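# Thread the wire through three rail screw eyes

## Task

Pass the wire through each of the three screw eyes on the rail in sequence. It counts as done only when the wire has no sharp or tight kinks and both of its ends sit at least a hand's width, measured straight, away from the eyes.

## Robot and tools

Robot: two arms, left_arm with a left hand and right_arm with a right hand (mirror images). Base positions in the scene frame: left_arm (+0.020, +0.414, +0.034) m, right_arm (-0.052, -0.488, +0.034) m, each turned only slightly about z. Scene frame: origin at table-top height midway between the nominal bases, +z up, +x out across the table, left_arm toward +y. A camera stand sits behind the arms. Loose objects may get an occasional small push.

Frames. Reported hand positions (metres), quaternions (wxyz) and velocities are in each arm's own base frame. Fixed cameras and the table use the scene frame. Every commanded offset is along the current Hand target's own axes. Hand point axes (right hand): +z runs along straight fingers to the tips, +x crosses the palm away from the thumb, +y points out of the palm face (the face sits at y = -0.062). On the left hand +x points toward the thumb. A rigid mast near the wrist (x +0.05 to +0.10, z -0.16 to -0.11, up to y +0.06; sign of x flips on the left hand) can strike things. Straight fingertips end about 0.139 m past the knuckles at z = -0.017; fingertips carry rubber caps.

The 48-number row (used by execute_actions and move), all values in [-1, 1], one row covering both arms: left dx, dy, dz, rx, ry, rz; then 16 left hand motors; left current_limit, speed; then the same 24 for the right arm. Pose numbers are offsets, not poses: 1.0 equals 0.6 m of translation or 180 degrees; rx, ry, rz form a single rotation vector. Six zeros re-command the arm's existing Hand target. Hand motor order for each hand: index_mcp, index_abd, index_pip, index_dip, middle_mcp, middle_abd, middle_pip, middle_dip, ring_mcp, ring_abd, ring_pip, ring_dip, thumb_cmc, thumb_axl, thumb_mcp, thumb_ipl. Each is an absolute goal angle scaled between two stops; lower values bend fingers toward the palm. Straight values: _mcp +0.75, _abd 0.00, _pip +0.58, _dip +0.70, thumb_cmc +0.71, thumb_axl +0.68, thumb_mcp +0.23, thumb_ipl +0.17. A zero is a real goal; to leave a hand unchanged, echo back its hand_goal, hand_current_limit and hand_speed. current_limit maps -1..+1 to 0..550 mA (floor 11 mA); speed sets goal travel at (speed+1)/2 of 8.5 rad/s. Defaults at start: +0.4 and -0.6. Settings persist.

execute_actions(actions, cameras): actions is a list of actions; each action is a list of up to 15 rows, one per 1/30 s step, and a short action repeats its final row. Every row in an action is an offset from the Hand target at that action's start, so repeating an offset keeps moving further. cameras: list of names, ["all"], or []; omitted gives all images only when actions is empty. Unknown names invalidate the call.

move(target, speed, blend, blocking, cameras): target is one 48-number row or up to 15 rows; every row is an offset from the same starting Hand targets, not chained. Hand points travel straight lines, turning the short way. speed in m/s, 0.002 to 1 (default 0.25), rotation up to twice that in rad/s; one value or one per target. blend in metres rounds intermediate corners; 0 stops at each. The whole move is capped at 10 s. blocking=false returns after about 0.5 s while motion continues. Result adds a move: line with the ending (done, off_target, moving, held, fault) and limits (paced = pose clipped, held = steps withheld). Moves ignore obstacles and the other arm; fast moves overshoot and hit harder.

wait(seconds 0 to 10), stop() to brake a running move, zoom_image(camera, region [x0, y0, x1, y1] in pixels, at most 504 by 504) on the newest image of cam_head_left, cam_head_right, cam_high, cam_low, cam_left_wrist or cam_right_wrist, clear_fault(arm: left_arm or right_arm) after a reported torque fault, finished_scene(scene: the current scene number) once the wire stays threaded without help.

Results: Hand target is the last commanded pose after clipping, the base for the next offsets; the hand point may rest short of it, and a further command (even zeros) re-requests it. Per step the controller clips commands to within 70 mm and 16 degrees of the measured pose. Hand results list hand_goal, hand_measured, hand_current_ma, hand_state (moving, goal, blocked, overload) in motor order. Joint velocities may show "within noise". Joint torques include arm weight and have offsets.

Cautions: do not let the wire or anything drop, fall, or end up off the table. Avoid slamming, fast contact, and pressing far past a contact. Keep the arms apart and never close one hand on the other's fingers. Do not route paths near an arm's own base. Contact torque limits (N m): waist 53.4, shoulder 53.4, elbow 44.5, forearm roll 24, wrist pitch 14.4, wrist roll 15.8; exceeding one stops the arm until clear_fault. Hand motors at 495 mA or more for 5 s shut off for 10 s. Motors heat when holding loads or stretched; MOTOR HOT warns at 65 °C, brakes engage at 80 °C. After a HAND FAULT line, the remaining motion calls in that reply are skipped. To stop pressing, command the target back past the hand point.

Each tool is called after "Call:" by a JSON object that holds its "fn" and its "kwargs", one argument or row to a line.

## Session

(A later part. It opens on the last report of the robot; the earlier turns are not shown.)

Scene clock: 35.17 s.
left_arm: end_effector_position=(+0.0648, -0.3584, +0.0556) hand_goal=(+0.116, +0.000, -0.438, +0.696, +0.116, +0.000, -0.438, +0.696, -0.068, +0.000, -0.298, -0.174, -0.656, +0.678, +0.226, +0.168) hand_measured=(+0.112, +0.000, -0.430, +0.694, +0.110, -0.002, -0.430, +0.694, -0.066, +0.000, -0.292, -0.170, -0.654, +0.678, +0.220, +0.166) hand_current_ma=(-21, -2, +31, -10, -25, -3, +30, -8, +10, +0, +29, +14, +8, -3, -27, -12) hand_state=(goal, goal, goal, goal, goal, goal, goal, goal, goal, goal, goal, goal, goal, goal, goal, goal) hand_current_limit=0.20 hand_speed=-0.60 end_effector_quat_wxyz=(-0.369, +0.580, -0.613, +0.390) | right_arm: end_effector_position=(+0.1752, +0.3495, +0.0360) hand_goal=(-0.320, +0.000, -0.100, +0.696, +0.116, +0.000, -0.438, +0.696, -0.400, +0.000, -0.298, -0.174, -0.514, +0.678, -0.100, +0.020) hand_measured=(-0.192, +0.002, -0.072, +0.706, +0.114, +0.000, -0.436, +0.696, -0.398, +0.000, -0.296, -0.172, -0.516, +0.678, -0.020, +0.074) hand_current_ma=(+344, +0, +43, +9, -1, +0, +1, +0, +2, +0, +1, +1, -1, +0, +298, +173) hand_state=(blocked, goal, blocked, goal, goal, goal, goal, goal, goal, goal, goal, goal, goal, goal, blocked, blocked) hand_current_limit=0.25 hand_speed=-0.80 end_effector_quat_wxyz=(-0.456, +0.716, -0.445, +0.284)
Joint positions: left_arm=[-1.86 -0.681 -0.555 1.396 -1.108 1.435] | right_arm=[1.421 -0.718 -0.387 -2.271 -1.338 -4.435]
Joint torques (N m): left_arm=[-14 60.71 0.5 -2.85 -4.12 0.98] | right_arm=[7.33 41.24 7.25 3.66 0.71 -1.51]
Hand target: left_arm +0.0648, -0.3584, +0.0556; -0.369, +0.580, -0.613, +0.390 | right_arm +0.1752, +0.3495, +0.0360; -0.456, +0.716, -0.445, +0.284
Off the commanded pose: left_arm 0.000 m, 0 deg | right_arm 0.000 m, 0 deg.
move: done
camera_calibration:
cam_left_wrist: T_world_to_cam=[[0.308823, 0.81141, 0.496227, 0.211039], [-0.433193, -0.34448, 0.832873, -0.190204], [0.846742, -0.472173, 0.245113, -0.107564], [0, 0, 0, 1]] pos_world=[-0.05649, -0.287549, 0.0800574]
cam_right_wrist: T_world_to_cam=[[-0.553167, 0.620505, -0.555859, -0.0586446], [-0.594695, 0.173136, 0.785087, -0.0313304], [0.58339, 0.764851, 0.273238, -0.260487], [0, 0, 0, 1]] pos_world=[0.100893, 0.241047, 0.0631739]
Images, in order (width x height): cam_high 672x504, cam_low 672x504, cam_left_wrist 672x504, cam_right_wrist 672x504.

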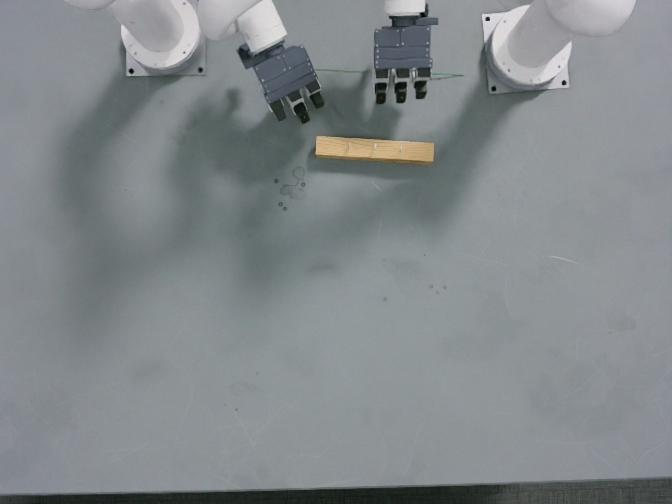

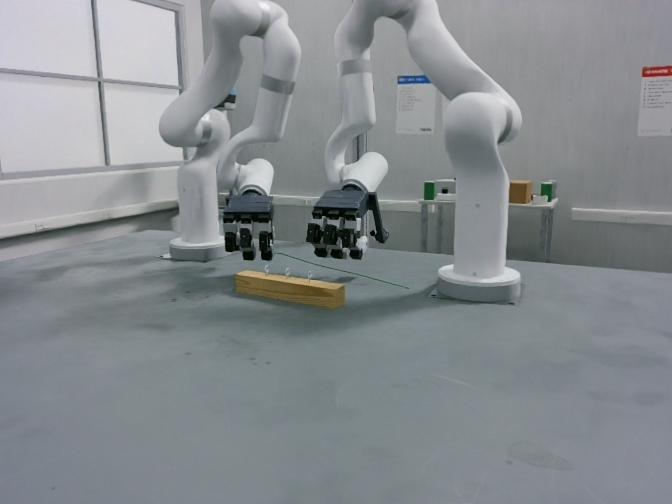

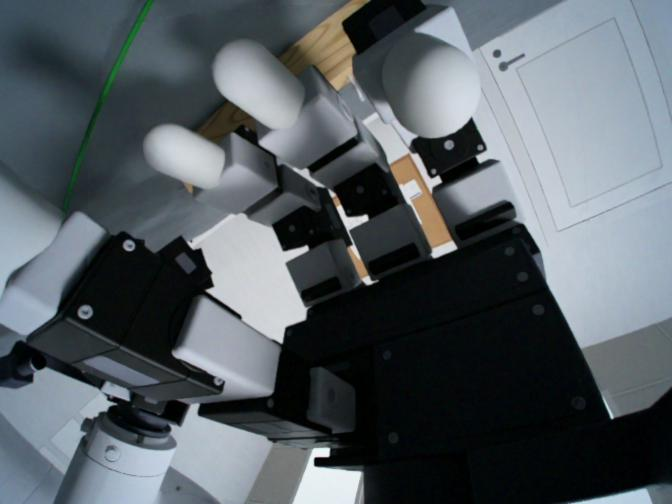

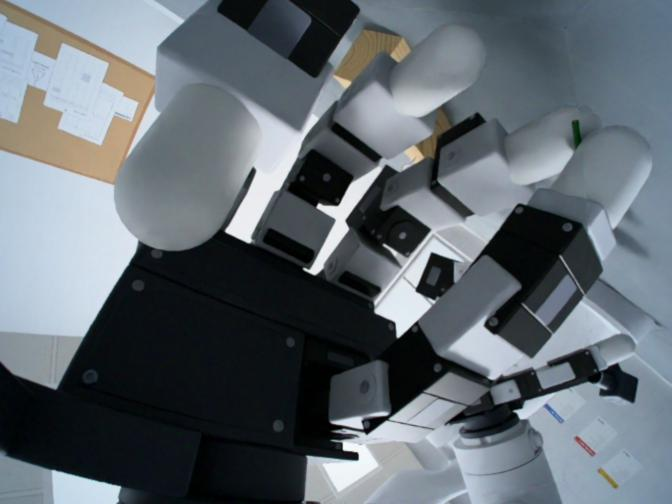

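Call:
{"fn": "move", "kwargs": {
  "target": [0,0,0,0,0,0, 0.115,0,-0.438,0.696, 0.115,0,-0.438,0.696, -0.068,0,-0.299,-0.174, -0.657,0.677,0.0,0.08, 0.2,-0.6, 0,-0.0453,-0.0211,0,0,0, -0.32,0,-0.10,0.696, 0.115,0,-0.438,0.696, -0.40,0,-0.299,-0.174, -0.514,0.677,-0.10,0.02, 0.25,-0.8],
  "speed": 0.06,
  "cameras": ["cam_low","cam_left_wrist","cam_high"]
}}

Call:
{"fn": "zoom_image", "kwargs": {
  "camera": "cam_high",
  "region": [300, 40, 480, 120]
}}

Call:
{"fn": "zoom_image", "kwargs": {
  "camera": "cam_low",
  "region": [240, 210, 420, 310]
}}

Call:
{"fn": "zoom_image", "kwargs": {
  "camera": "cam_left_wrist",
  "region": [0, 0, 300, 230]
}}

Scene clock: 36.50 s.
left_arm: end_effector_position=(+0.0648, -0.3584, +0.0556) hand_goal=(+0.116, +0.000, -0.438, +0.696, +0.116, +0.000, -0.438, +0.696, -0.068, +0.000, -0.298, -0.174, -0.656, +0.678, +0.000, +0.080) hand_measured=(+0.112, +0.000, -0.430, +0.694, +0.110, -0.002, -0.430, +0.694, -0.066, +0.000, -0.292, -0.170, -0.654, +0.678, +0.002, +0.082) hand_current_ma=(-21, -2, +30, -10, -25, -3, +30, -8, +10, +0, +29, +14, +8, -3, +9, +9) hand_state=(goal, goal, goal, goal, goal, goal, goal, goal, goal, goal, goal, goal, goal, goal, goal, goal) hand_current_limit=0.20 hand_speed=-0.60 end_effector_quat_wxyz=(-0.369, +0.580, -0.613, +0.390) | right_arm: end_effector_position=(+0.1752, +0.3495, +0.0660) hand_goal=(-0.320, +0.000, -0.100, +0.696, +0.116, +0.000, -0.438, +0.696, -0.400, +0.000, -0.298, -0.174, -0.514, +0.678, -0.100, +0.020) hand_measured=(-0.192, +0.002, -0.072, +0.706, +0.114, +0.000, -0.436, +0.696, -0.398, +0.000, -0.296, -0.172, -0.516, +0.678, -0.020, +0.072) hand_current_ma=(+344, +0, +45, +10, -1, +0, +1, +0, +2, +0, +1, +1, -1, +0, +295, +170) hand_state=(blocked, goal, blocked, goal, goal, goal, goal, goal, goal, goal, goal, goal, goal, goal, blocked, blocked) hand_current_limit=0.25 hand_speed=-0.80 end_effector_quat_wxyz=(-0.456, +0.716, -0.445, +0.284)
Joint positions: left_arm=[-1.86 -0.681 -0.555 1.396 -1.108 1.435] | right_arm=[1.421 -0.6 -0.349 -2.255 -1.286 -4.499]
Joint torques (N m): left_arm=[-12.79 58.47 -0.14 -3.22 -3.21 1.11] | right_arm=[0.91 40.37 5.81 3.82 0.47 -1.55]
Hand target: left_arm +0.0648, -0.3584, +0.0556; -0.369, +0.580, -0.613, +0.390 | right_arm +0.1752, +0.3495, +0.0660; -0.456, +0.716, -0.445, +0.284
Off the commanded pose: left_arm 0.000 m, 0 deg | right_arm 0.000 m, 0 deg.
move: done
camera_calibration:
cam_left_wrist: T_world_to_cam=[[0.308823, 0.81141, 0.496227, 0.211039], [-0.433193, -0.34448, 0.832873, -0.190204], [0.846742, -0.472173, 0.245113, -0.107564], [0, 0, 0, 1]] pos_world=[-0.05649, -0.287549, 0.0800574]
Images, in order (width x height): cam_high 672x504, cam_low 672x504, cam_left_wrist 672x504.

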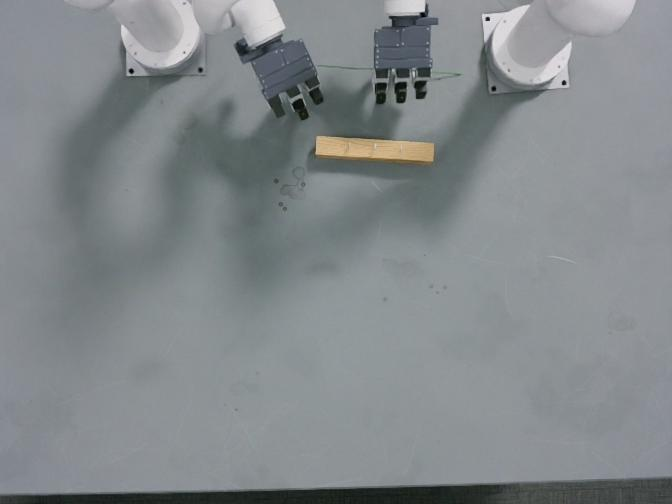

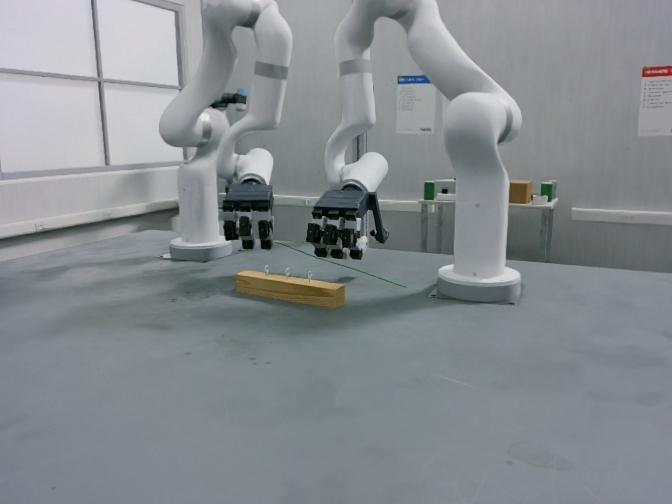

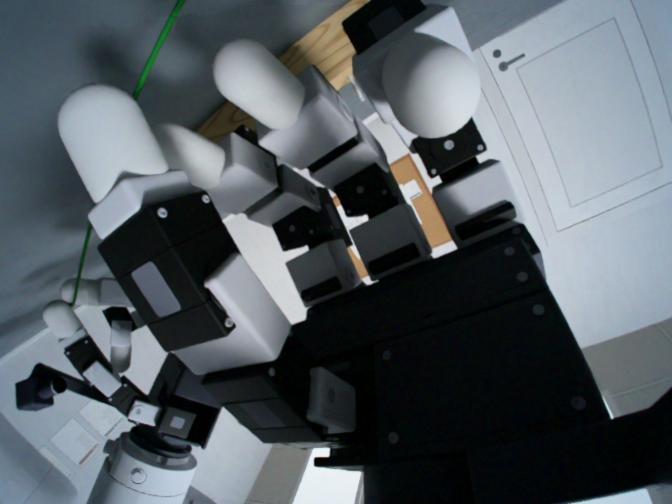

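Scaled by 2.800 from the camera's 672x504 image, which has a finer 960x720 frame.

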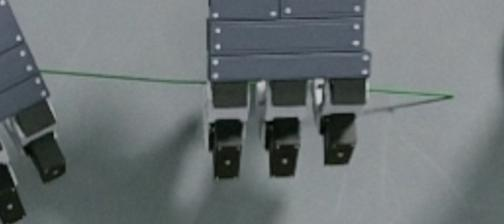

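Scaled by 2.800 from the camera's 672x504 image, which has a finer 960x720 frame.

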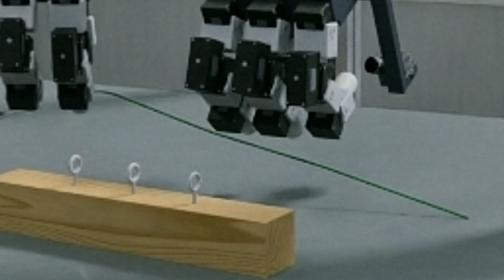

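Scaled by 1.680 from the camera's 672x504 image, which has a finer 960x720 frame.

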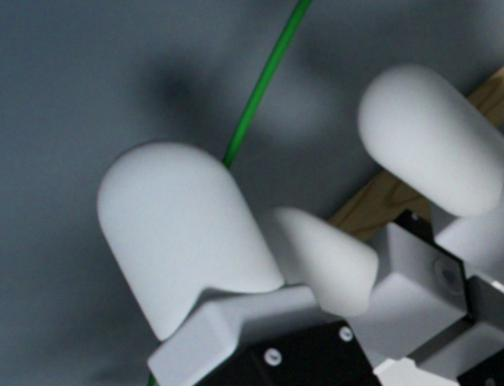

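Call:
{"fn": "move", "kwargs": {
  "target": [
    [-0.0607,-0.0008,0.0207,0,0.0298,-0.0639, 0.115,0,-0.438,0.696, 0.115,0,-0.438,0.696, -0.068,0,-0.299,-0.174, -0.657,0.677,0.0,0.08, 0.2,-0.6, 0,0,0,0,0,0, -0.32,0,-0.10,0.696, 0.115,0,-0.438,0.696, -0.40,0,-0.299,-0.174, -0.514,0.677,-0.10,0.02, 0.25,-0.8],
    [-0.0458,0.0580,0.0483,0,0.0298,-0.0639, 0.115,0,-0.438,0.696, 0.115,0,-0.438,0.696, -0.068,0,-0.299,-0.174, -0.657,0.677,0.0,0.08, 0.2,-0.6, 0,0,0,0,0,0, -0.32,0,-0.10,0.696, 0.115,0,-0.438,0.696, -0.40,0,-0.299,-0.174, -0.514,0.677,-0.10,0.02, 0.25,-0.8]
  ],
  "speed": 0.07,
  "blend": [0.01,0],
  "cameras": ["cam_low","cam_left_wrist","cam_high"]
}}

Call:
{"fn": "zoom_image", "kwargs": {
  "camera": "cam_low",
  "region": [300, 220, 420, 300]
}}

Call:
{"fn": "zoom_image", "kwargs": {
  "camera": "cam_left_wrist",
  "region": [0, 0, 300, 230]
}}

Scene clock: 41.00 s.
left_arm: end_effector_position=(+0.0778, -0.3316, +0.0118) hand_goal=(+0.116, +0.000, -0.438, +0.696, +0.116, +0.000, -0.438, +0.696, -0.068, +0.000, -0.298, -0.174, -0.656, +0.678, +0.000, +0.080) hand_measured=(+0.112, +0.000, -0.430, +0.694, +0.110, -0.002, -0.430, +0.694, -0.066, +0.000, -0.292, -0.170, -0.654, +0.678, +0.002, +0.082) hand_current_ma=(-20, -2, +30, -10, -25, -3, +29, -8, +10, +0, +29, +14, +4, -3, +9, +9) hand_state=(goal, goal, goal, goal, goal, goal, goal, goal, goal, goal, goal, goal, goal, goal, goal, goal) hand_current_limit=0.20 hand_speed=-0.60 end_effector_quat_wxyz=(-0.299, +0.619, -0.568, +0.452) | right_arm: end_effector_position=(+0.1752, +0.3495, +0.0660) hand_goal=(-0.320, +0.000, -0.100, +0.696, +0.116, +0.000, -0.438, +0.696, -0.400, +0.000, -0.298, -0.174, -0.514, +0.678, -0.100, +0.020) hand_measured=(-0.192, +0.002, -0.072, +0.706, +0.114, +0.000, -0.436, +0.696, -0.398, +0.000, -0.296, -0.172, -0.516, +0.678, -0.020, +0.072) hand_current_ma=(+344, +0, +45, +10, -1, +0, +1, +0, +2, +0, +1, +1, -1, +0, +295, +170) hand_state=(blocked, goal, blocked, goal, goal, goal, goal, goal, goal, goal, goal, goal, goal, goal, blocked, blocked) hand_current_limit=0.25 hand_speed=-0.80 end_effector_quat_wxyz=(-0.456, +0.716, -0.445, +0.284)
Joint positions: left_arm=[-1.873 -0.84 -0.469 1.6 -1.123 0.918] | right_arm=[1.421 -0.6 -0.349 -2.255 -1.286 -4.499]
Joint torques (N m): left_arm=[11.6 21.59 -12.27 1.46 -4.34 -1.2] | right_arm=[4.46 38.9 5.48 3.67 0.56 -1.59]
Hand target: left_arm +0.0778, -0.3316, +0.0118; -0.299, +0.619, -0.568, +0.452 | right_arm +0.1752, +0.3495, +0.0660; -0.456, +0.716, -0.445, +0.284
Off the commanded pose: left_arm 0.000 m, 0 deg | right_arm 0.000 m, 0 deg.
move: done
camera_calibration:
cam_left_wrist: T_world_to_cam=[[0.313593, 0.900126, 0.302379, 0.238327], [-0.422597, -0.152869, 0.893333, -0.0769203], [0.850336, -0.407927, 0.332452, -0.0752029], [0, 0, 0, 1]] pos_world=[-0.0432963, -0.25696, 0.0216518]
Images, in order (width x height): cam_high 672x504, cam_low 672x504, cam_left_wrist 672x504.

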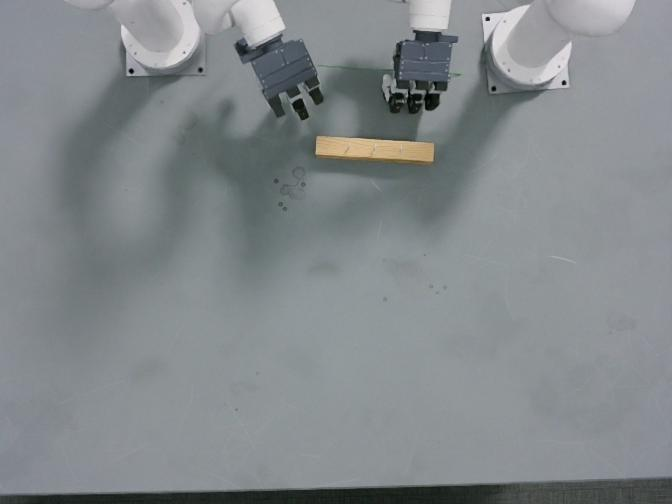

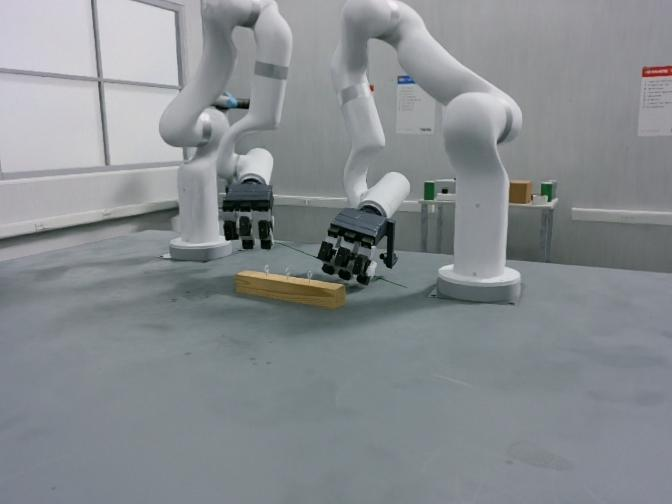

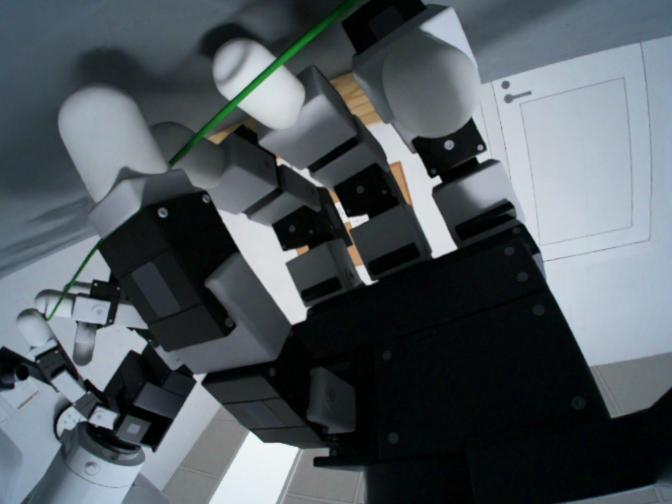

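Scaled by 4.200 from the camera's 672x504 image, which has a finer 960x720 frame.

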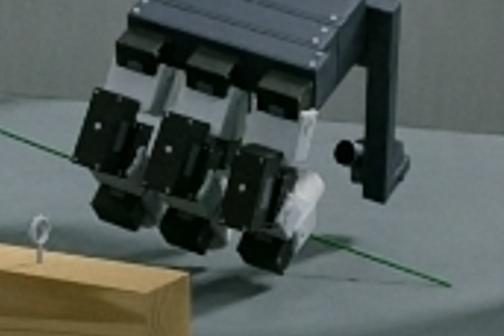

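Scaled by 1.680 from the camera's 672x504 image, which has a finer 960x720 frame.

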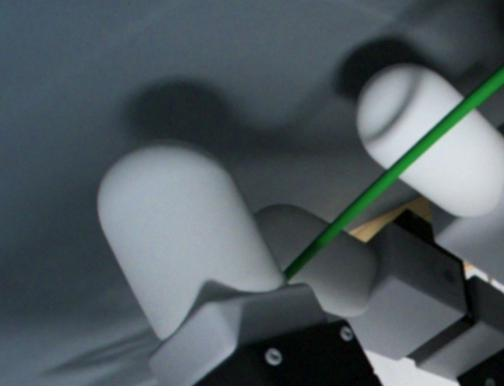

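Call:
{"fn": "move", "kwargs": {
  "target": [
    [0,-0.0087,0.0070,0,0,0, 0.115,0,-0.438,0.696, 0.115,0,-0.438,0.696, -0.068,0,-0.299,-0.174, -0.657,0.677,0.0,0.08, 0.2,-0.7, 0,0,0,0,0,0, -0.32,0,-0.10,0.696, 0.115,0,-0.438,0.696, -0.40,0,-0.299,-0.174, -0.514,0.677,-0.10,0.02, 0.25,-0.8],
    [0,-0.0087,0.0070,0,0,0, -0.234,0,-0.124,0.696, -0.234,0,-0.124,0.696, -0.068,0,-0.299,-0.174, -0.657,0.677,0.0,0.08, 0.25,-0.8, 0,0,0,0,0,0, -0.32,0,-0.10,0.696, 0.115,0,-0.438,0.696, -0.40,0,-0.299,-0.174, -0.514,0.677,-0.10,0.02, 0.25,-0.8]
  ],
  "speed": 0.04,
  "cameras": ["cam_low","cam_left_wrist","cam_high"]
}}

Call:
{"fn": "zoom_image", "kwargs": {
  "camera": "cam_low",
  "region": [300, 220, 420, 300]
}}

Call:
{"fn": "zoom_image", "kwargs": {
  "camera": "cam_left_wrist",
  "region": [0, 0, 300, 230]
}}

Scene clock: 43.20 s.
left_arm: end_effector_position=(+0.0838, -0.3313, +0.0147) hand_goal=(-0.234, +0.000, -0.124, +0.696, -0.234, +0.000, -0.124, +0.696, -0.068, +0.000, -0.298, -0.174, -0.656, +0.678, +0.000, +0.080) hand_measured=(-0.214, +0.000, -0.120, +0.696, -0.224, -0.002, -0.122, +0.694, -0.066, +0.000, -0.292, -0.170, -0.654, +0.678, +0.004, +0.082) hand_current_ma=(+89, -2, +17, -1, +49, -3, +5, -5, +10, +0, +29, +14, +4, -3, +18, +9) hand_state=(goal, goal, goal, goal, goal, goal, goal, goal, goal, goal, goal, goal, goal, goal, goal, goal) hand_current_limit=0.25 hand_speed=-0.80 end_effector_quat_wxyz=(-0.299, +0.619, -0.568, +0.452) | right_arm: end_effector_position=(+0.1752, +0.3495, +0.0660) hand_goal=(-0.320, +0.000, -0.100, +0.696, +0.116, +0.000, -0.438, +0.696, -0.400, +0.000, -0.298, -0.174, -0.514, +0.678, -0.100, +0.020) hand_measured=(-0.192, +0.002, -0.070, +0.706, +0.114, +0.000, -0.436, +0.696, -0.398, +0.000, -0.296, -0.172, -0.516, +0.678, -0.020, +0.072) hand_current_ma=(+344, +0, +46, +10, -1, +0, +1, +0, +2, +0, +1, +1, -1, +0, +294, +169) hand_state=(blocked, goal, blocked, goal, goal, goal, goal, goal, goal, goal, goal, goal, goal, goal, blocked, blocked) hand_current_limit=0.25 hand_speed=-0.80 end_effector_quat_wxyz=(-0.456, +0.716, -0.445, +0.284)
Joint positions: left_arm=[-1.852 -0.83 -0.461 1.619 -1.131 0.92] | right_arm=[1.421 -0.6 -0.349 -2.255 -1.286 -4.499]
Joint torques (N m): left_arm=[11.14 57.07 6.2 1.34 -4.23 1.13] | right_arm=[6.06 40.2 4.97 3.65 0.64 -1.66]
Hand target: left_arm +0.0838, -0.3313, +0.0147; -0.299, +0.619, -0.568, +0.452 | right_arm +0.1752, +0.3495, +0.0660; -0.456, +0.716, -0.445, +0.284
Off the commanded pose: left_arm 0.000 m, 0 deg | right_arm 0.000 m, 0 deg.
move: done
camera_calibration:
cam_left_wrist: T_world_to_cam=[[0.313593, 0.900126, 0.302379, 0.235298], [-0.422597, -0.152869, 0.893333, -0.0769296], [0.850336, -0.407927, 0.332452, -0.0811466], [0, 0, 0, 1]] pos_world=[-0.0372963, -0.25666, 0.0245518]
Images, in order (width x height): cam_high 672x504, cam_low 672x504, cam_left_wrist 672x504.

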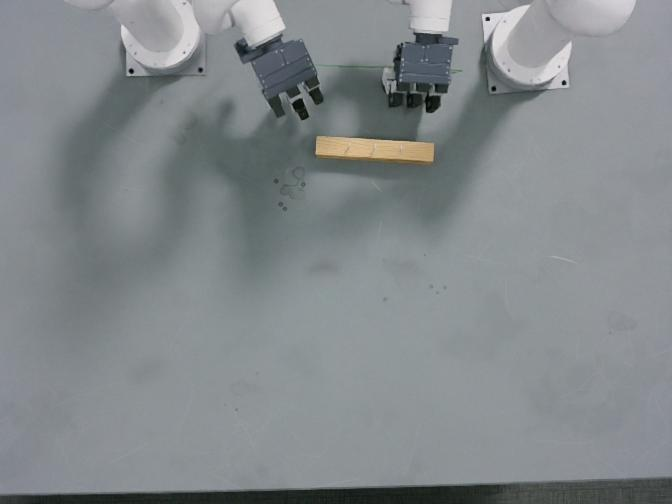

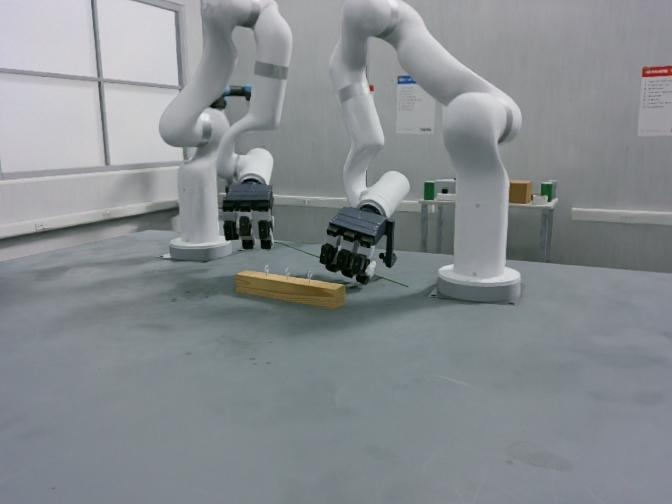

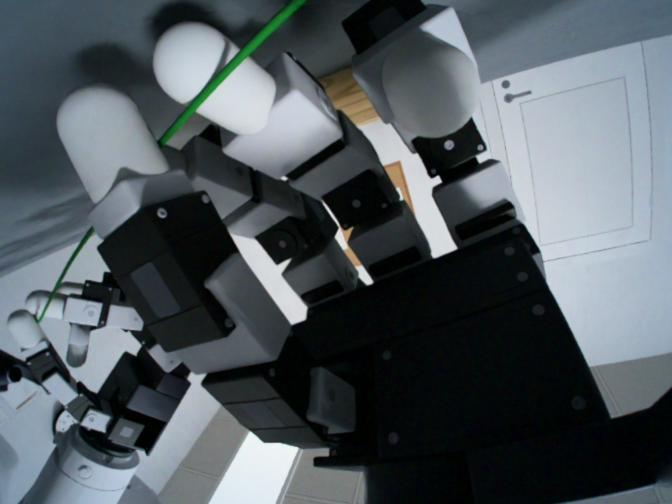

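Scaled by 4.200 from the camera's 672x504 image, which has a finer 960x720 frame.

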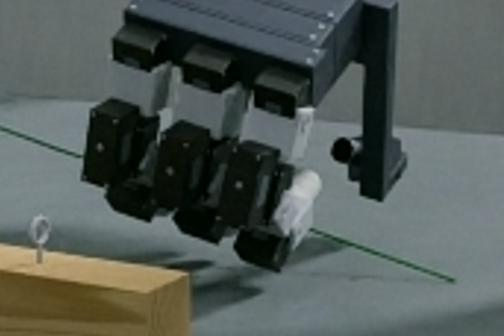

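Scaled by 1.680 from the camera's 672x504 image, which has a finer 960x720 frame.

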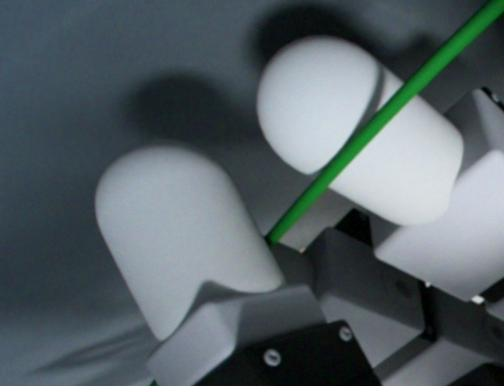

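Call:
{"fn": "move", "kwargs": {
  "target": [0,0,0,0,0,0, -0.40,0,-0.08,0.696, -0.40,0,-0.08,0.696, -0.068,0,-0.299,-0.174, -0.657,0.677,-0.12,0.0, 0.25,-0.8, 0,0,0,0,0,0, -0.32,0,-0.10,0.696, 0.115,0,-0.438,0.696, -0.40,0,-0.299,-0.174, -0.514,0.677,-0.10,0.02, 0.25,-0.8],
  "speed": 0.04,
  "cameras": ["cam_low","cam_left_wrist","cam_high"]
}}

Call:
{"fn": "zoom_image", "kwargs": {
  "camera": "cam_left_wrist",
  "region": [0, 0, 300, 230]
}}

Call:
{"fn": "zoom_image", "kwargs": {
  "camera": "cam_high",
  "region": [300, 40, 480, 120]
}}

Call:
{"fn": "zoom_image", "kwargs": {
  "camera": "cam_low",
  "region": [240, 210, 420, 310]
}}

Scene clock: 43.97 s.
left_arm: end_effector_position=(+0.0838, -0.3313, +0.0147) hand_goal=(-0.400, +0.000, -0.080, +0.696, -0.400, +0.000, -0.080, +0.696, -0.068, +0.000, -0.298, -0.174, -0.656, +0.678, -0.120, +0.000) hand_measured=(-0.250, +0.000, -0.060, +0.702, -0.256, -0.002, -0.066, +0.698, -0.066, +0.000, -0.292, -0.170, -0.656, +0.678, -0.002, +0.032) hand_current_ma=(+344, -2, +85, +21, +344, -3, +61, +11, +10, +0, +29, +14, -1, -3, +344, +194) hand_state=(blocked, goal, goal, goal, blocked, goal, goal, goal, goal, goal, goal, goal, goal, goal, blocked, blocked) hand_current_limit=0.25 hand_speed=-0.80 end_effector_quat_wxyz=(-0.299, +0.619, -0.568, +0.452) | right_arm: end_effector_position=(+0.1752, +0.3495, +0.0660) hand_goal=(-0.320, +0.000, -0.100, +0.696, +0.116, +0.000, -0.438, +0.696, -0.400, +0.000, -0.298, -0.174, -0.514, +0.678, -0.100, +0.020) hand_measured=(-0.192, +0.002, -0.070, +0.706, +0.114, +0.000, -0.436, +0.696, -0.398, +0.000, -0.296, -0.172, -0.516, +0.678, -0.020, +0.072) hand_current_ma=(+344, +0, +46, +10, -1, +0, +1, +0, +2, +0, +1, +1, -1, +0, +293, +169) hand_state=(blocked, goal, blocked, goal, goal, goal, goal, goal, goal, goal, goal, goal, goal, goal, blocked, blocked) hand_current_limit=0.25 hand_speed=-0.80 end_effector_quat_wxyz=(-0.456, +0.716, -0.445, +0.284)
Joint positions: left_arm=[-1.852 -0.83 -0.461 1.619 -1.131 0.92] | right_arm=[1.421 -0.6 -0.349 -2.255 -1.286 -4.499]
Joint torques (N m): left_arm=[9.99 56.68 5.12 1.27 -4.12 0.94] | right_arm=[5.78 40.36 5.41 3.76 0.53 -1.59]
Hand target: left_arm +0.0838, -0.3313, +0.0147; -0.299, +0.619, -0.568, +0.452 | right_arm +0.1752, +0.3495, +0.0660; -0.456, +0.716, -0.445, +0.284
Off the commanded pose: left_arm 0.000 m, 0 deg | right_arm 0.000 m, 0 deg.
move: done
camera_calibration:
cam_left_wrist: T_world_to_cam=[[0.313593, 0.900126, 0.302379, 0.235298], [-0.422597, -0.152869, 0.893333, -0.0769296], [0.850336, -0.407927, 0.332452, -0.0811466], [0, 0, 0, 1]] pos_world=[-0.0372963, -0.25666, 0.0245518]
Images, in order (width x height): cam_high 672x504, cam_low 672x504, cam_left_wrist 672x504.

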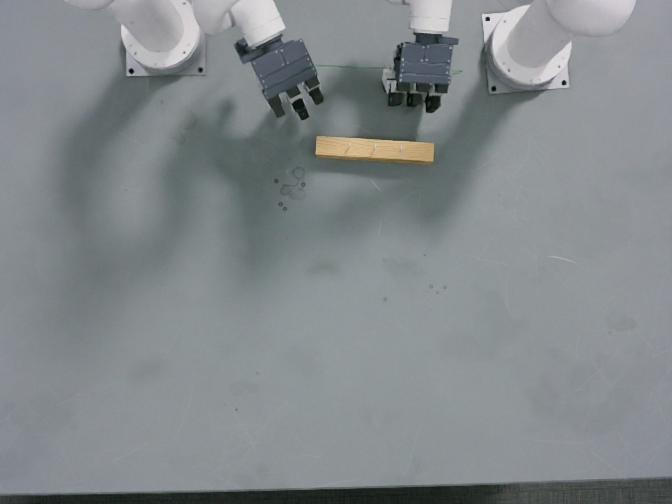

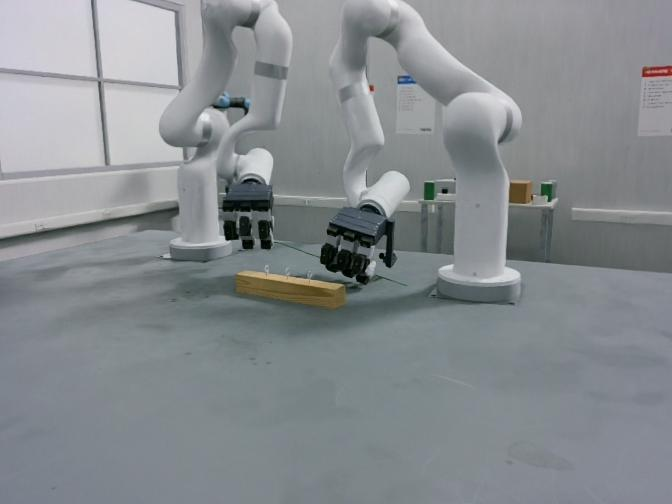

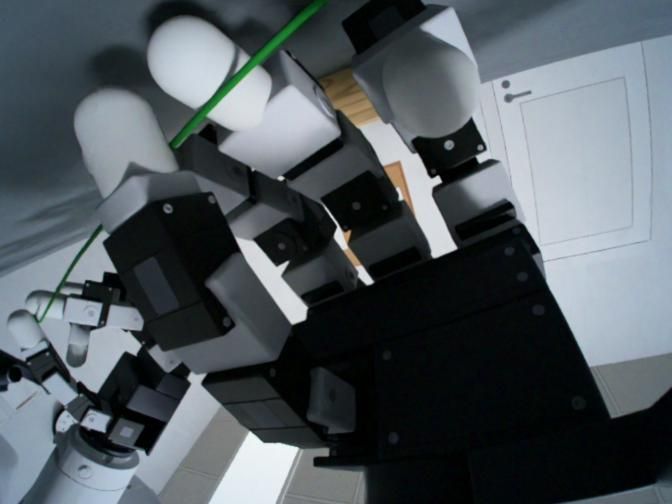

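Scaled by 1.680 from the camera's 672x504 image, which has a finer 960x720 frame.

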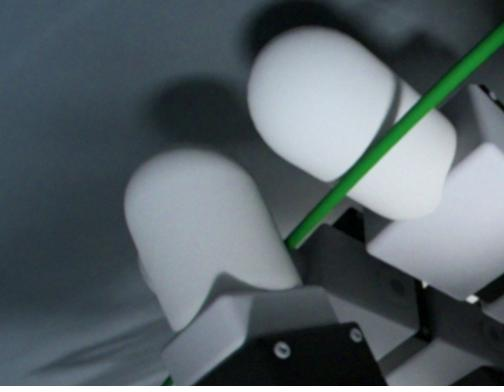

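Scaled by 2.800 from the camera's 672x504 image, which has a finer 960x720 frame.

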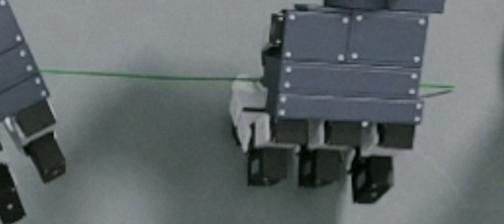

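Scaled by 2.800 from the camera's 672x504 image, which has a finer 960x720 frame.

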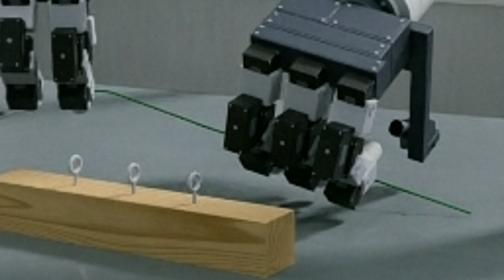

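Call:
{"fn": "move", "kwargs": {
  "target": [0.0366,-0.1474,-0.0687,0,0,0, -0.40,0,-0.08,0.696, -0.40,0,-0.08,0.696, -0.068,0,-0.299,-0.174, -0.657,0.677,-0.12,0.0, 0.25,-0.8, 0,-0.1511,-0.0704,0,0,0, -0.32,0,-0.10,0.696, 0.115,0,-0.438,0.696, -0.40,0,-0.299,-0.174, -0.514,0.677,-0.10,0.02, 0.25,-0.8],
  "speed": 0.1,
  "cameras": ["cam_low","cam_right_wrist","cam_high"]
}}

Call:
{"fn": "zoom_image", "kwargs": {
  "camera": "cam_low",
  "region": [220, 170, 460, 300]
}}

Scene clock: 46.00 s.
left_arm: end_effector_position=(+0.0839, -0.3313, +0.1147) hand_goal=(-0.400, +0.000, -0.080, +0.696, -0.400, +0.000, -0.080, +0.696, -0.068, +0.000, -0.298, -0.174, -0.656, +0.678, -0.120, +0.000) hand_measured=(-0.252, -0.002, -0.060, +0.702, -0.256, -0.002, -0.066, +0.698, -0.066, +0.000, -0.292, -0.170, -0.658, +0.678, -0.002, +0.032) hand_current_ma=(+344, -6, +88, +22, +344, -8, +64, +12, +10, +0, +28, +14, -5, -3, +344, +194) hand_state=(blocked, goal, goal, goal, blocked, goal, goal, goal, goal, goal, goal, goal, goal, goal, blocked, blocked) hand_current_limit=0.25 hand_speed=-0.80 end_effector_quat_wxyz=(-0.299, +0.619, -0.568, +0.452) | right_arm: end_effector_position=(+0.1753, +0.3496, +0.1660) hand_goal=(-0.320, +0.000, -0.100, +0.696, +0.116, +0.000, -0.438, +0.696, -0.400, +0.000, -0.298, -0.174, -0.514, +0.678, -0.100, +0.020) hand_measured=(-0.192, -0.004, -0.070, +0.706, +0.114, +0.000, -0.436, +0.696, -0.398, +0.000, -0.296, -0.172, -0.518, +0.678, -0.020, +0.072) hand_current_ma=(+344, -2, +46, +10, -1, +0, +1, +0, +2, +0, +1, +1, -4, +0, +293, +169) hand_state=(blocked, goal, blocked, goal, goal, goal, goal, goal, goal, goal, goal, goal, goal, goal, blocked, blocked) hand_current_limit=0.25 hand_speed=-0.80 end_effector_quat_wxyz=(-0.456, +0.716, -0.445, +0.284)
Joint positions: left_arm=[-1.852 -0.45 -0.344 1.495 -1.135 1.212] | right_arm=[1.421 -0.188 -0.276 -2.142 -1.085 -4.795]
Joint torques (N m): left_arm=[-14.97 47.84 -0.49 -2.65 -4.42 1.03] | right_arm=[9.26 32.32 -3.73 2.31 0.57 -1.7]
Hand target: left_arm +0.0839, -0.3313, +0.1147; -0.299, +0.619, -0.568, +0.452 | right_arm +0.1752, +0.3496, +0.1660; -0.456, +0.716, -0.445, +0.284
Off the commanded pose: left_arm 0.000 m, 0 deg | right_arm 0.000 m, 0 deg.
move: done
camera_calibration:
cam_right_wrist: T_world_to_cam=[[-0.553131, 0.620494, -0.555908, 0.0135637], [-0.594729, 0.173175, 0.785053, -0.133408], [0.58339, 0.764851, 0.273238, -0.296084], [0, 0, 0, 1]] pos_world=[0.100893, 0.241147, 0.193174]
Images, in order (width x height): cam_high 672x504, cam_low 672x504, cam_right_wrist 672x504.

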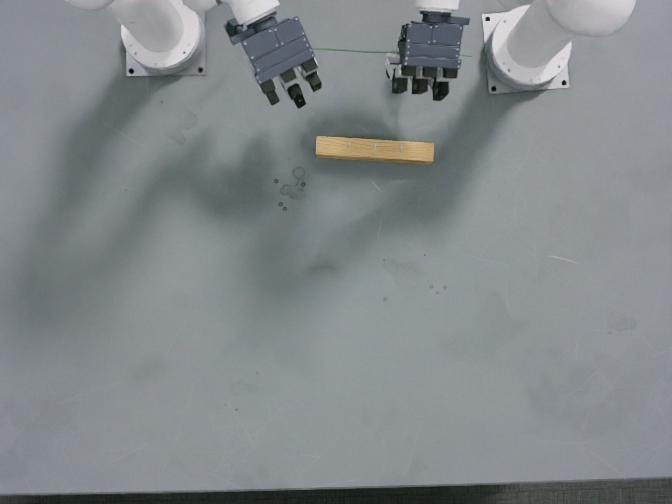

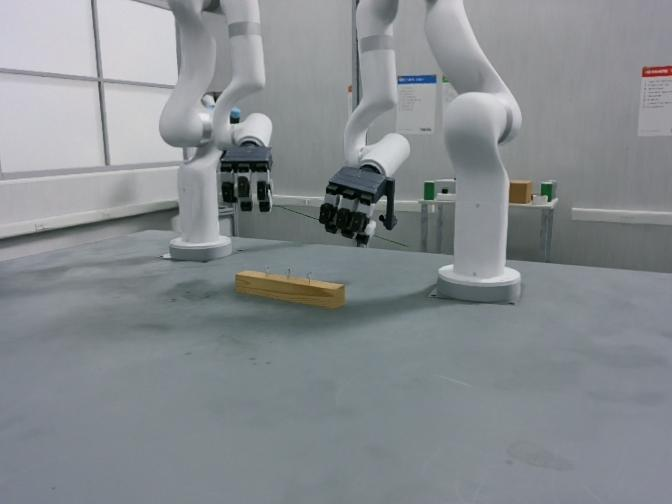

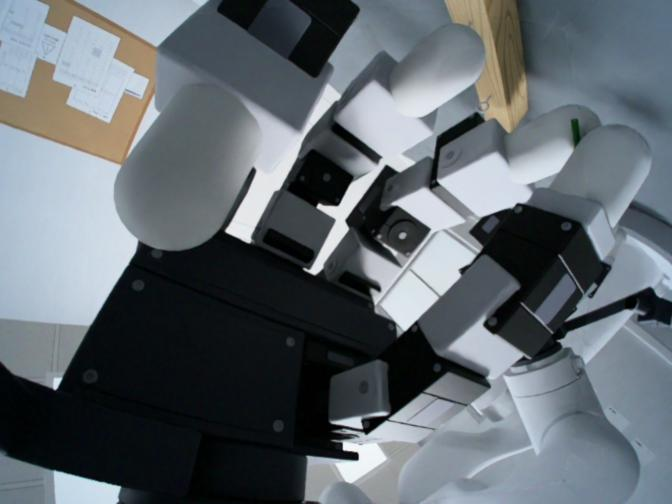

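Scaled by 2.100 from the camera's 672x504 image, which has a finer 960x720 frame.

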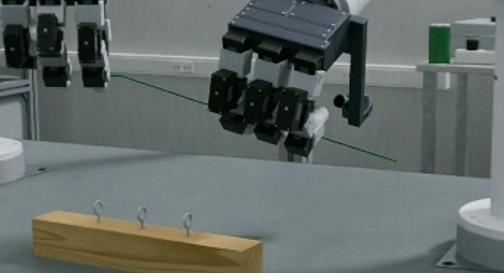

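Call:
{"fn": "move", "kwargs": {
  "target": [
    [0,0,0,0,0,0, -0.40,0,-0.08,0.696, -0.40,0,-0.08,0.696, -0.068,0,-0.299,-0.174, -0.657,0.677,-0.12,0.0, 0.25,-0.8, 0,0,0,0,0,0, 0.115,0,-0.438,0.696, 0.115,0,-0.438,0.696, -0.40,0,-0.299,-0.174, -0.514,0.677,0.08,0.12, 0.25,-0.7],
    [0,0,0,0,0,0, -0.40,0,-0.08,0.696, -0.40,0,-0.08,0.696, -0.068,0,-0.299,-0.174, -0.657,0.677,-0.12,0.0, 0.25,-0.8, 0,-0.1208,-0.0564,0,0,0, 0.115,0,-0.438,0.696, 0.115,0,-0.438,0.696, -0.40,0,-0.299,-0.174, -0.514,0.677,0.08,0.12, 0.25,-0.7]
  ],
  "speed": 0.12,
  "cameras": ["cam_low","cam_right_wrist","cam_high"]
}}

Call:
{"fn": "zoom_image", "kwargs": {
  "camera": "cam_low",
  "region": [240, 180, 440, 280]
}}

Call:
{"fn": "zoom_image", "kwargs": {
  "camera": "cam_high",
  "region": [290, 20, 490, 110]
}}

Scene clock: 48.27 s.
left_arm: end_effector_position=(+0.0839, -0.3313, +0.1147) hand_goal=(-0.400, +0.000, -0.080, +0.696, -0.400, +0.000, -0.080, +0.696, -0.068, +0.000, -0.298, -0.174, -0.656, +0.678, -0.120, +0.000) hand_measured=(-0.254, -0.002, -0.058, +0.702, -0.258, -0.002, -0.062, +0.700, -0.066, +0.000, -0.292, -0.170, -0.658, +0.678, -0.002, +0.030) hand_current_ma=(+344, -6, +97, +27, +344, -7, +78, +17, +10, +0, +28, +14, -4, -3, +344, +179) hand_state=(blocked, goal, blocked, goal, blocked, goal, goal, goal, goal, goal, goal, goal, goal, goal, blocked, blocked) hand_current_limit=0.25 hand_speed=-0.80 end_effector_quat_wxyz=(-0.299, +0.619, -0.568, +0.452) | right_arm: end_effector_position=(+0.1752, +0.3496, +0.2460) hand_goal=(+0.116, +0.000, -0.438, +0.696, +0.116, +0.000, -0.438, +0.696, -0.400, +0.000, -0.298, -0.174, -0.514, +0.678, +0.080, +0.120) hand_measured=(+0.110, -0.002, -0.432, +0.700, +0.114, +0.000, -0.436, +0.696, -0.398, +0.000, -0.296, -0.172, -0.518, +0.678, +0.076, +0.118) hand_current_ma=(-4, -1, +5, +2, -1, +0, +1, +0, +2, +0, +1, +1, -2, +0, -2, -1) hand_state=(goal, goal, goal, goal, goal, goal, goal, goal, goal, goal, goal, goal, goal, goal, goal, goal) hand_current_limit=0.25 hand_speed=-0.70 end_effector_quat_wxyz=(-0.456, +0.716, -0.445, +0.284)
Joint positions: left_arm=[-1.852 -0.45 -0.344 1.495 -1.135 1.212] | right_arm=[1.422 0.109 -0.286 -1.972 -0.941 -5.114]
Joint torques (N m): left_arm=[-11.33 45.88 -1.17 -2.82 -3.79 0.95] | right_arm=[7.13 26.83 -34.46 2.69 0.61 -1.67]
Hand target: left_arm +0.0839, -0.3313, +0.1147; -0.299, +0.619, -0.568, +0.452 | right_arm +0.1752, +0.3496, +0.2460; -0.456, +0.716, -0.445, +0.284
Off the commanded pose: left_arm 0.000 m, 0 deg | right_arm 0.000 m, 0 deg.
move: done
camera_calibration:
cam_right_wrist: T_world_to_cam=[[-0.553131, 0.620494, -0.555908, 0.0579808], [-0.594729, 0.173175, 0.785053, -0.196134], [0.58339, 0.764851, 0.273238, -0.317916], [0, 0, 0, 1]] pos_world=[0.100893, 0.241147, 0.273074]
Images, in order (width x height): cam_high 672x504, cam_low 672x504, cam_right_wrist 672x504.

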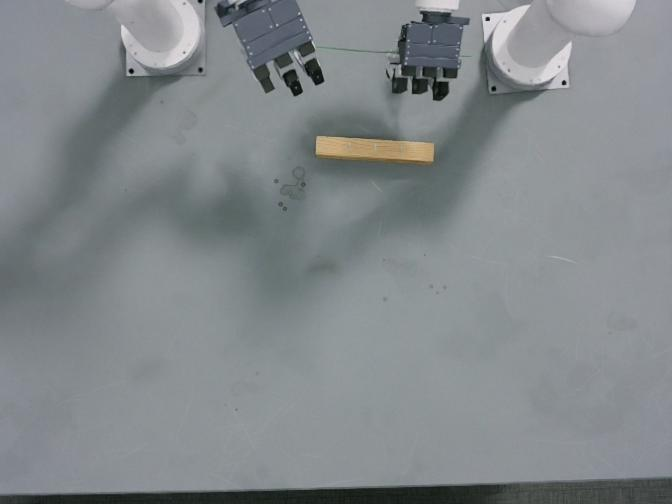

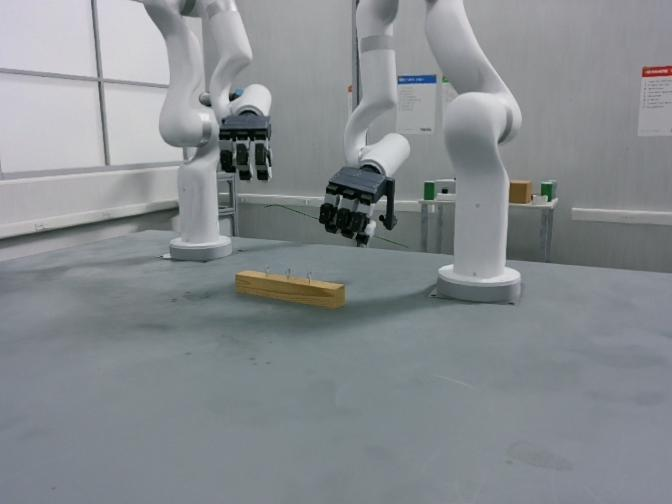

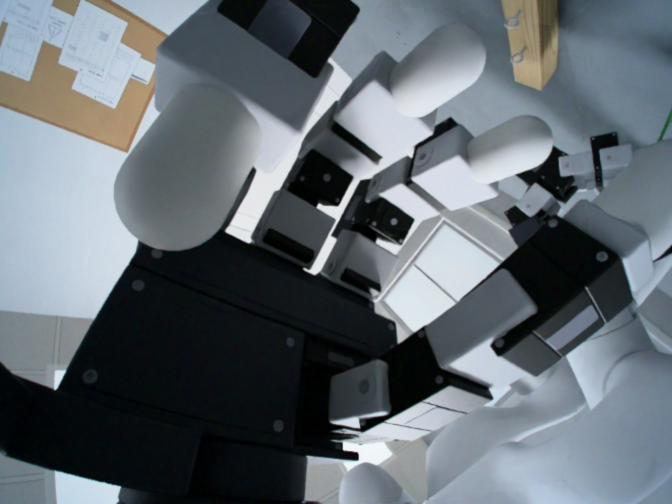

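Scaled by 2.520 from the camera's 672x504 image, which has a finer 960x720 frame.

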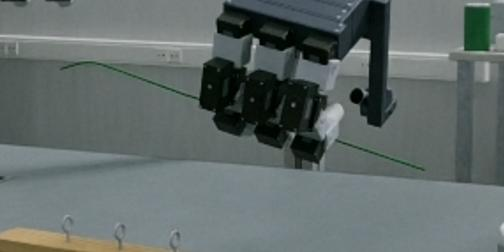

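Scaled by 2.520 from the camera's 672x504 image, which has a finer 960x720 frame.

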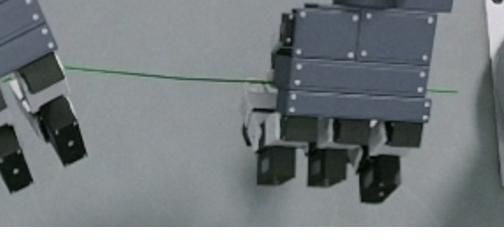

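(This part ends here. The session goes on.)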